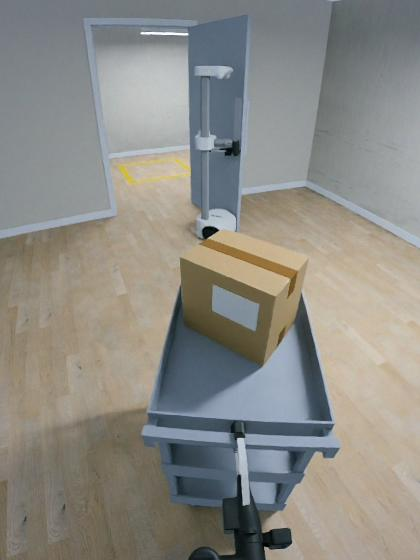

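Emit:
{"op": "move", "data": {"r2": {"base":{"rotate_rad":-0.4},"pace":"slow"}, "blocking": false, "cameras": []}}

Emit:
{"op": "wait", "data": {"seconds": 3, "cameras": []}}

Emit:
{"op": "move", "data": {"r2": {"base":{"strafe_m":0.45},"pace":"default"}, "blocking": false, "cameras": []}}

Emit:
{"op": "wait", "data": {"seconds": 5, "cameras": []}}

Emit:
{"op": "move", "data": {"r2": {"base":{"rotate_rad":-0.4},"pace":"slow"}, "blocking": false, "cameras": []}}

Emit:
{"op": "wait", "data": {"seconds": 3, "cameras": []}}

Emit:
{"op": "move", "data": {"r2": {"base":{"strafe_m":0.45},"pace":"default"}, "blocking": false, "cameras": []}}

Emit:
{"op": "wait", "data": {"seconds": 5, "cameras": ["r2_head_camera"]}}

Scene clock: 1259.80 s.
move: r2 moving
r1: as last shown
r1.lidar_m: 2.23 0.25 0.27 0.25 0.41 3.90 1.30 2.36 2.78 1.95 1.92 3.44
r1.motor_effort: lift_m=+19(19) arm_m=+4(4) wheel_0=+4(4) wheel_1=+2(2) wheel_2=-4(4)
r1.servo_current: wrist_yaw_rad=46(52) wrist_pitch_rad=39(52) wrist_roll_rad=52(59) gripper_m=39(52)
r1.wrist_depth_mm: - 137 - 1464 - - - / - 137 - 1464 - - - / 110 138 204 1464 - - - / 123 138 237 - - - - / - - - - - - - / - - 194 - 187 - - / - 1983 1863 137 - 1863 -
r2.base_odometry: x=+0.572 y=-1.122 heading=-2.600
r2.turned_by_wheels: -0.124
r2.turned_by_imu: -0.120
r2.base_tilt: forward=-0.6 right=+0.0
r2.lidar_m: 0.39 0.43 2.01 1.49 1.42 1.51 2.16 2.04 2.20 3.07 3.28 0.43
r2.base_status: rotate_rad moving
r2.joint_positions: lift_m=+0.650 arm_m=+0.000 wrist_yaw_rad=+0.007 wrist_pitch_rad=-0.009 wrist_roll_rad=+1.569 gripper_m=+0.011
r2.joint_status: not commanded
r2.measured_speeds: translate_m=+0.003 strafe_m=-0.002 rotate_rad=-0.486 lift_m=+0.000 arm_m=+0.000 wrist_yaw_rad=+0.004 wrist_pitch_rad=+0.000 wrist_roll_rad=+0.000
r2.motor_effort: lift_m=+13(13) arm_m=-4(4) wheel_0=+12(16) wheel_1=+6(9) wheel_2=+15(15)
r2.servo_current: wrist_yaw_rad=52(65) wrist_pitch_rad=52(59) wrist_roll_rad=52(52) gripper_m=65(72)
r2.hand_pose: x=+0.4599 y=-0.0855 z=+0.8312 quat_wxyz=(+0.708, +0.707, -0.001, +0.006) (m; r2's base frame)
r2.wrist_depth_mm: - - - 236 236 1756 1205 / - - - 236 236 1863 - / - - 544 237 236 831 - / - - 477 237 237 820 - / - - 521 238 238 820 - / - - 183 187 185 - - / - - - - 237 - -
pictures: none
No camera images: "cameras" was empty.

Scene clock: 1260.87 s.
earlier move: r2 done
r1.base_odometry: x=-1.752 y=+2.063 heading=-3.100
r1.turned_by_wheels: +0.000
r1.turned_by_imu: +0.000
r1.base_tilt: forward=-1.6 right=+1.3
r1.lidar_m: 2.22 0.25 0.28 0.25 0.39 3.92 1.31 2.35 2.77 2.01 2.00 3.49
r1.base_status: not commanded
r1.joint_positions: lift_m=+0.700 arm_m=+0.000 wrist_yaw_rad=+3.090 wrist_pitch_rad=+0.002 wrist_roll_rad=+0.000 gripper_m=+0.056
r1.joint_status: not commanded
r1.measured_speeds: all 0
r1.motor_effort: lift_m=+19(19) arm_m=+4(4) wheel_0=+5(5) wheel_1=+2(2) wheel_2=-4(4)
r1.servo_current: wrist_yaw_rad=59(65) wrist_pitch_rad=46(52) wrist_roll_rad=46(65) gripper_m=39(52)
r1.hand_pose: x=-0.1126 y=+0.1021 z=+0.8776 quat_wxyz=(+0.026, -0.001, +0.000, +1.000) (m; r1's base frame)
r1.wrist_depth_mm: - 137 - 1397 - - - / - 137 - 1499 - - - / 110 137 205 1499 - - - / 124 139 237 - - - - / - - - - - - - / - - 193 - 187 - - / - 1921 1863 137 - 1921 -
r2.base_odometry: x=+0.572 y=-1.122 heading=-2.875
r2.turned_by_wheels: -0.275
r2.turned_by_imu: -0.267
r2.base_tilt: forward=-0.7 right=+0.1
r2.lidar_m: 0.32 0.29 2.83 1.67 1.44 1.43 1.75 2.08 2.09 2.46 3.29 0.45
r2.base_status: done
r2.joint_positions: lift_m=+0.650 arm_m=+0.000 wrist_yaw_rad=+0.003 wrist_pitch_rad=-0.009 wrist_roll_rad=+1.569 gripper_m=+0.011
r2.joint_status: not commanded
r2.measured_speeds: all 0
r2.motor_effort: lift_m=+13(13) arm_m=-4(4) wheel_0=+6(16) wheel_1=+5(9) wheel_2=+3(17)
r2.servo_current: wrist_yaw_rad=46(65) wrist_pitch_rad=52(59) wrist_roll_rad=46(52) gripper_m=65(72)
r2.hand_pose: x=+0.4596 y=-0.0866 z=+0.8312 quat_wxyz=(+0.708, +0.706, -0.002, +0.004) (m; r2's base frame)
r2.wrist_depth_mm: - - - 276 - 1863 1205 / - - - 309 330 329 325 / - - - 289 304 1863 1336 / - - - 264 277 1863 535 / - - 627 245 247 809 - / - - 181 190 186 798 - / - - 466 - 214 741 -
wait: 1.07 of 3 s (r2 has come to rest)
pictures: none
No camera images: "cameras" was empty.

Scene clock: 1261.37 s.
move: r2 moving
r1: as last shown
r1.lidar_m: 2.22 0.25 0.26 0.25 0.40 3.91 1.30 2.33 2.76 2.02 1.97 3.47
r1.motor_effort: lift_m=+19(19) arm_m=+4(4) wheel_0=+4(4) wheel_1=+2(2) wheel_2=-4(4)
r1.servo_current: wrist_yaw_rad=46(52) wrist_pitch_rad=46(46) wrist_roll_rad=52(59) gripper_m=46(46)
r1.wrist_depth_mm: - 137 - 1430 - - - / - 138 - 1464 - - - / 110 138 204 1464 - - - / 123 139 238 - - - - / - - - - - - - / - - 194 - 188 - - / - 1983 1863 137 - 1863 -
r2.base_odometry: x=+0.582 y=-1.157 heading=-2.875
r2.turned_by_wheels: +0.000
r2.turned_by_imu: -0.001
r2.base_tilt: forward=-0.7 right=+0.1
r2.lidar_m: 0.32 0.29 2.80 1.65 1.38 1.40 1.70 2.10 2.12 2.50 3.32 0.47
r2.base_status: strafe_m moving
r2.joint_positions: lift_m=+0.650 arm_m=+0.000 wrist_yaw_rad=-0.006 wrist_pitch_rad=-0.009 wrist_roll_rad=+1.569 gripper_m=+0.011
r2.joint_status: not commanded
r2.measured_speeds: translate_m=-0.002 strafe_m=+0.140 rotate_rad=+0.010 lift_m=+0.000 arm_m=+0.000 wrist_yaw_rad=-0.021 wrist_pitch_rad=+0.000 wrist_roll_rad=+0.000
r2.motor_effort: lift_m=+13(13) arm_m=-4(4) wheel_0=-14(20) wheel_1=+11(14) wheel_2=+0(2)
r2.servo_current: wrist_yaw_rad=52(52) wrist_pitch_rad=52(59) wrist_roll_rad=59(59) gripper_m=65(72)
r2.hand_pose: x=+0.4588 y=-0.0892 z=+0.8312 quat_wxyz=(+0.708, +0.706, -0.005, +0.001) (m; r2's base frame)
r2.wrist_depth_mm: - - - 276 - 1808 1229 / - - - 306 329 332 330 / - - - 281 300 1863 1255 / - - - 263 273 1863 535 / - - 597 218 248 809 - / - - 182 185 185 809 - / - - 466 - - 750 -
pictures: none
No camera images: "cameras" was empty.

Scene clock: 1263.70 s.
earlier move: r2 done
r1.base_odometry: x=-1.752 y=+2.063 heading=-3.100
r1.turned_by_wheels: +0.000
r1.turned_by_imu: +0.000
r1.base_tilt: forward=-1.6 right=+1.3
r1.lidar_m: 2.21 0.25 0.25 0.25 0.39 3.93 1.30 2.35 2.77 1.83 1.91 3.46
r1.base_status: not commanded
r1.joint_positions: lift_m=+0.700 arm_m=+0.000 wrist_yaw_rad=+3.090 wrist_pitch_rad=+0.002 wrist_roll_rad=+0.000 gripper_m=+0.056
r1.joint_status: not commanded
r1.measured_speeds: all 0
r1.motor_effort: lift_m=+19(19) arm_m=+4(4) wheel_0=+4(4) wheel_1=+2(2) wheel_2=-4(4)
r1.servo_current: wrist_yaw_rad=52(65) wrist_pitch_rad=46(52) wrist_roll_rad=46(59) gripper_m=46(46)
r1.hand_pose: x=-0.1126 y=+0.1021 z=+0.8776 quat_wxyz=(+0.026, -0.001, +0.000, +1.000) (m; r1's base frame)
r1.wrist_depth_mm: - 137 - 1430 - - - / - 138 - 1464 - - - / 110 138 205 1499 - - - / 124 138 238 - - - - / - - - - - - - / - - 195 - 187 - - / - 1863 1808 137 - 1921 -
r2.base_odometry: x=+0.691 y=-1.556 heading=-2.875
r2.turned_by_wheels: +0.000
r2.turned_by_imu: -0.011
r2.base_tilt: forward=-0.7 right=+0.1
r2.lidar_m: 0.40 0.44 2.30 1.33 1.11 1.14 1.32 2.33 2.39 2.78 3.60 0.43
r2.base_status: done
r2.joint_positions: lift_m=+0.650 arm_m=+0.000 wrist_yaw_rad=-0.008 wrist_pitch_rad=-0.009 wrist_roll_rad=+1.569 gripper_m=+0.011
r2.joint_status: not commanded
r2.measured_speeds: all 0
r2.motor_effort: lift_m=+13(13) arm_m=-4(4) wheel_0=-2(21) wheel_1=+1(14) wheel_2=-3(4)
r2.servo_current: wrist_yaw_rad=59(78) wrist_pitch_rad=52(59) wrist_roll_rad=46(59) gripper_m=65(72)
r2.hand_pose: x=+0.4586 y=-0.0897 z=+0.8312 quat_wxyz=(+0.708, +0.706, -0.006, +0.000) (m; r2's base frame)
r2.wrist_depth_mm: - - - 220 222 1808 1229 / - - - 224 224 1708 - / - - 484 228 229 809 - / - - 469 231 231 820 - / - - 530 234 234 831 - / - - 182 189 184 - - / - - - - - 1863 517
wait: 2.33 of 5 s (r2 has come to rest)
pictures: none
No camera images: "cameras" was empty.

Scene clock: 1264.20 s.
move: r2 moving
r1: as last shown
r1.lidar_m: 2.20 0.25 0.28 0.25 0.39 3.92 1.31 2.37 2.78 1.84 1.90 3.47
r1.servo_current: wrist_yaw_rad=33(65) wrist_pitch_rad=39(46) wrist_roll_rad=39(59) gripper_m=52(52)
r1.wrist_depth_mm: - 137 - 1430 - - - / - 137 - 1464 - - - / 110 138 205 1499 - - - / 124 139 237 - - - - / - - - - - - - / - - 194 - 187 - - / - 1983 1921 137 - 1863 -
r2.base_odometry: x=+0.690 y=-1.556 heading=-2.999
r2.turned_by_wheels: -0.124
r2.turned_by_imu: -0.120
r2.base_tilt: forward=-0.7 right=+0.0
r2.lidar_m: 0.40 0.40 2.92 1.45 1.14 1.12 1.22 1.94 2.39 2.64 3.63 0.44
r2.base_status: rotate_rad moving
r2.joint_positions: lift_m=+0.650 arm_m=+0.000 wrist_yaw_rad=+0.007 wrist_pitch_rad=-0.009 wrist_roll_rad=+1.569 gripper_m=+0.011
r2.joint_status: not commanded
r2.measured_speeds: translate_m=+0.001 strafe_m=-0.001 rotate_rad=-0.487 lift_m=+0.000 arm_m=+0.000 wrist_yaw_rad=+0.005 wrist_pitch_rad=+0.000 wrist_roll_rad=+0.000
r2.motor_effort: lift_m=+13(13) arm_m=-4(4) wheel_0=+11(11) wheel_1=+7(9) wheel_2=+15(15)
r2.servo_current: wrist_yaw_rad=52(65) wrist_pitch_rad=52(59) wrist_roll_rad=46(52) gripper_m=65(72)
r2.hand_pose: x=+0.4599 y=-0.0855 z=+0.8312 quat_wxyz=(+0.708, +0.707, -0.001, +0.006) (m; r2's base frame)
r2.wrist_depth_mm: - - - 239 239 1808 1255 / - - - 239 237 1863 525 / - - 569 240 237 820 - / - - 477 239 238 820 - / - - 508 239 238 831 - / - - 183 190 185 820 - / - - - - 237 - -
pictures: none
No camera images: "cameras" was empty.

Scene clock: 1265.27 s.
earlier move: r2 done
r1.base_odometry: x=-1.752 y=+2.063 heading=-3.100
r1.turned_by_wheels: +0.000
r1.turned_by_imu: +0.000
r1.base_tilt: forward=-1.6 right=+1.3
r1.lidar_m: 2.20 0.25 0.25 0.25 0.39 3.91 1.30 2.34 2.78 1.95 1.96 3.44
r1.base_status: not commanded
r1.joint_positions: lift_m=+0.700 arm_m=+0.000 wrist_yaw_rad=+3.090 wrist_pitch_rad=+0.002 wrist_roll_rad=+0.000 gripper_m=+0.056
r1.joint_status: not commanded
r1.measured_speeds: all 0
r1.motor_effort: lift_m=+19(19) arm_m=+4(4) wheel_0=+4(5) wheel_1=+1(2) wheel_2=-4(4)
r1.servo_current: wrist_yaw_rad=46(65) wrist_pitch_rad=46(52) wrist_roll_rad=46(65) gripper_m=39(52)
r1.hand_pose: x=-0.1126 y=+0.1021 z=+0.8776 quat_wxyz=(+0.026, -0.001, +0.000, +1.000) (m; r1's base frame)
r1.wrist_depth_mm: - 137 - 1430 - - - / - 137 - 1464 - - - / 110 137 205 1499 - - - / 124 139 238 - - - - / - - - - - - - / - - 194 - 187 - - / - 1921 1863 137 - 1863 -
r2.base_odometry: x=+0.691 y=-1.556 heading=+3.009
r2.turned_by_wheels: -0.275
r2.turned_by_imu: -0.267
r2.base_tilt: forward=-0.7 right=+0.0
r2.lidar_m: 0.30 0.29 3.39 1.88 1.24 1.13 1.12 1.41 2.38 2.45 3.05 0.48
r2.base_status: done
r2.joint_positions: lift_m=+0.650 arm_m=+0.000 wrist_yaw_rad=+0.002 wrist_pitch_rad=-0.009 wrist_roll_rad=+1.569 gripper_m=+0.011
r2.joint_status: not commanded
r2.measured_speeds: all 0
r2.motor_effort: lift_m=+13(13) arm_m=-4(4) wheel_0=+5(13) wheel_1=+5(9) wheel_2=+4(16)
r2.servo_current: wrist_yaw_rad=46(65) wrist_pitch_rad=52(65) wrist_roll_rad=46(59) gripper_m=65(72)
r2.hand_pose: x=+0.4595 y=-0.0869 z=+0.8312 quat_wxyz=(+0.708, +0.706, -0.003, +0.004) (m; r2's base frame)
r2.wrist_depth_mm: - - - 283 - 1808 1229 / - - - 294 334 330 1098 / - - - 293 343 1756 1229 / - - - 266 281 1863 508 / - - - 219 252 - - / - - 182 190 184 798 - / - - 455 - - 741 -
wait: 1.07 of 3 s (r2 has come to rest)
pictures: none
No camera images: "cameras" was empty.

Scene clock: 1265.77 s.
move: r2 moving
r1: as last shown
r1.lidar_m: 2.20 0.25 0.25 0.25 0.38 3.90 1.30 2.34 2.78 1.92 1.99 3.46
r1.motor_effort: lift_m=+19(19) arm_m=+4(4) wheel_0=+4(4) wheel_1=+1(2) wheel_2=-4(4)
r1.servo_current: wrist_yaw_rad=59(59) wrist_pitch_rad=39(46) wrist_roll_rad=39(65) gripper_m=39(46)
r1.wrist_depth_mm: - 137 - 1430 - - - / - 137 - 1430 - - - / 110 138 206 1499 - - - / 124 138 238 - - - - / - - - - - - - / - - 193 - 188 - - / - 1863 1863 137 - 1863 -
r2.base_odometry: x=+0.686 y=-1.592 heading=+3.008
r2.turned_by_wheels: -0.001
r2.turned_by_imu: -0.002
r2.base_tilt: forward=-0.7 right=+0.1
r2.lidar_m: 0.31 0.29 3.35 1.85 1.22 1.12 1.12 1.40 2.41 2.45 3.12 0.46
r2.base_status: strafe_m moving
r2.joint_positions: lift_m=+0.650 arm_m=+0.000 wrist_yaw_rad=-0.007 wrist_pitch_rad=-0.009 wrist_roll_rad=+1.569 gripper_m=+0.011
r2.joint_status: not commanded
r2.measured_speeds: translate_m=+0.001 strafe_m=+0.140 rotate_rad=-0.007 lift_m=+0.000 arm_m=+0.000 wrist_yaw_rad=-0.023 wrist_pitch_rad=+0.000 wrist_roll_rad=+0.000
r2.motor_effort: lift_m=+13(13) arm_m=-4(4) wheel_0=-17(17) wheel_1=+9(13) wheel_2=-1(4)
r2.servo_current: wrist_yaw_rad=46(52) wrist_pitch_rad=52(65) wrist_roll_rad=46(59) gripper_m=65(72)
r2.hand_pose: x=+0.4587 y=-0.0894 z=+0.8312 quat_wxyz=(+0.708, +0.706, -0.006, +0.001) (m; r2's base frame)
r2.wrist_depth_mm: - - - 281 - 1808 1229 / - - - 297 332 334 332 / - - - 290 - 1863 1308 / - - - 264 277 1863 517 / - - - 218 247 809 - / - - 179 186 183 798 - / - - 459 - - 750 -
pictures: none
No camera images: "cameras" was empty.

Scene clock: 1268.10 s.
earlier move: r2 done
r1.base_odometry: x=-1.752 y=+2.063 heading=-3.100
r1.turned_by_wheels: +0.000
r1.turned_by_imu: +0.000
r1.base_tilt: forward=-1.6 right=+1.3
r1.lidar_m: 2.22 0.25 0.25 0.25 0.39 3.91 1.29 2.38 2.80 1.71 1.82 3.47
r1.base_status: not commanded
r1.joint_positions: lift_m=+0.700 arm_m=+0.000 wrist_yaw_rad=+3.090 wrist_pitch_rad=+0.002 wrist_roll_rad=+0.000 gripper_m=+0.056
r1.joint_status: not commanded
r1.measured_speeds: all 0
r1.motor_effort: lift_m=+19(19) arm_m=+4(4) wheel_0=+4(5) wheel_1=+1(2) wheel_2=-4(4)
r1.servo_current: wrist_yaw_rad=39(65) wrist_pitch_rad=39(52) wrist_roll_rad=52(65) gripper_m=39(52)
r1.hand_pose: x=-0.1126 y=+0.1021 z=+0.8776 quat_wxyz=(+0.026, -0.001, +0.000, +1.000) (m; r1's base frame)
r1.wrist_depth_mm: - 137 - 1397 - - - / - 138 - 1464 - - - / 110 138 206 1499 - - - / 123 139 238 - - - - / - - - - - - - / - - 194 - 187 - - / - 1921 1808 137 - 1863 -
r2.base_odometry: x=+0.631 y=-2.002 heading=+3.008
r2.turned_by_wheels: +0.000
r2.turned_by_imu: -0.035
r2.base_tilt: forward=-0.7 right=+0.1
r2.lidar_m: 0.39 0.41 2.98 1.74 1.09 0.96 1.00 1.21 2.43 2.83 3.46 0.44
r2.base_status: done
r2.joint_positions: lift_m=+0.650 arm_m=+0.000 wrist_yaw_rad=-0.006 wrist_pitch_rad=-0.009 wrist_roll_rad=+1.569 gripper_m=+0.011
r2.joint_status: not commanded
r2.measured_speeds: all 0
r2.motor_effort: lift_m=+13(13) arm_m=+4(4) wheel_0=-2(19) wheel_1=+2(13) wheel_2=-4(6)
r2.servo_current: wrist_yaw_rad=52(72) wrist_pitch_rad=46(65) wrist_roll_rad=46(65) gripper_m=65(72)
r2.hand_pose: x=+0.4587 y=-0.0891 z=+0.8312 quat_wxyz=(+0.708, +0.706, -0.005, +0.001) (m; r2's base frame)
r2.wrist_depth_mm: - - - 238 237 1756 1229 / - - - 237 236 - 559 / - - 585 236 236 831 - / - - 477 236 236 820 - / - - 500 236 236 820 - / - - 182 188 185 820 - / - - - - - - -
wait: 2.33 of 5 s (r2 has come to rest)
pictures: r2_head_camera
Images, in order (width x height): r2_head_camera 420x560.

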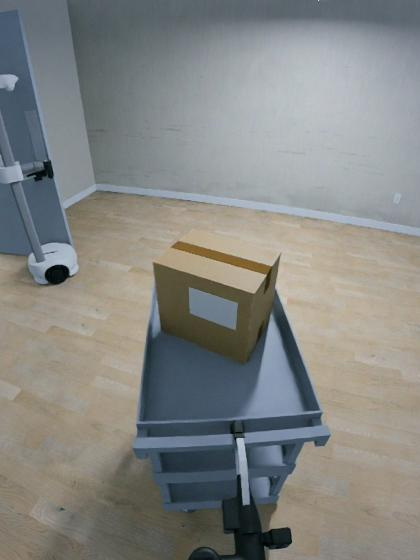

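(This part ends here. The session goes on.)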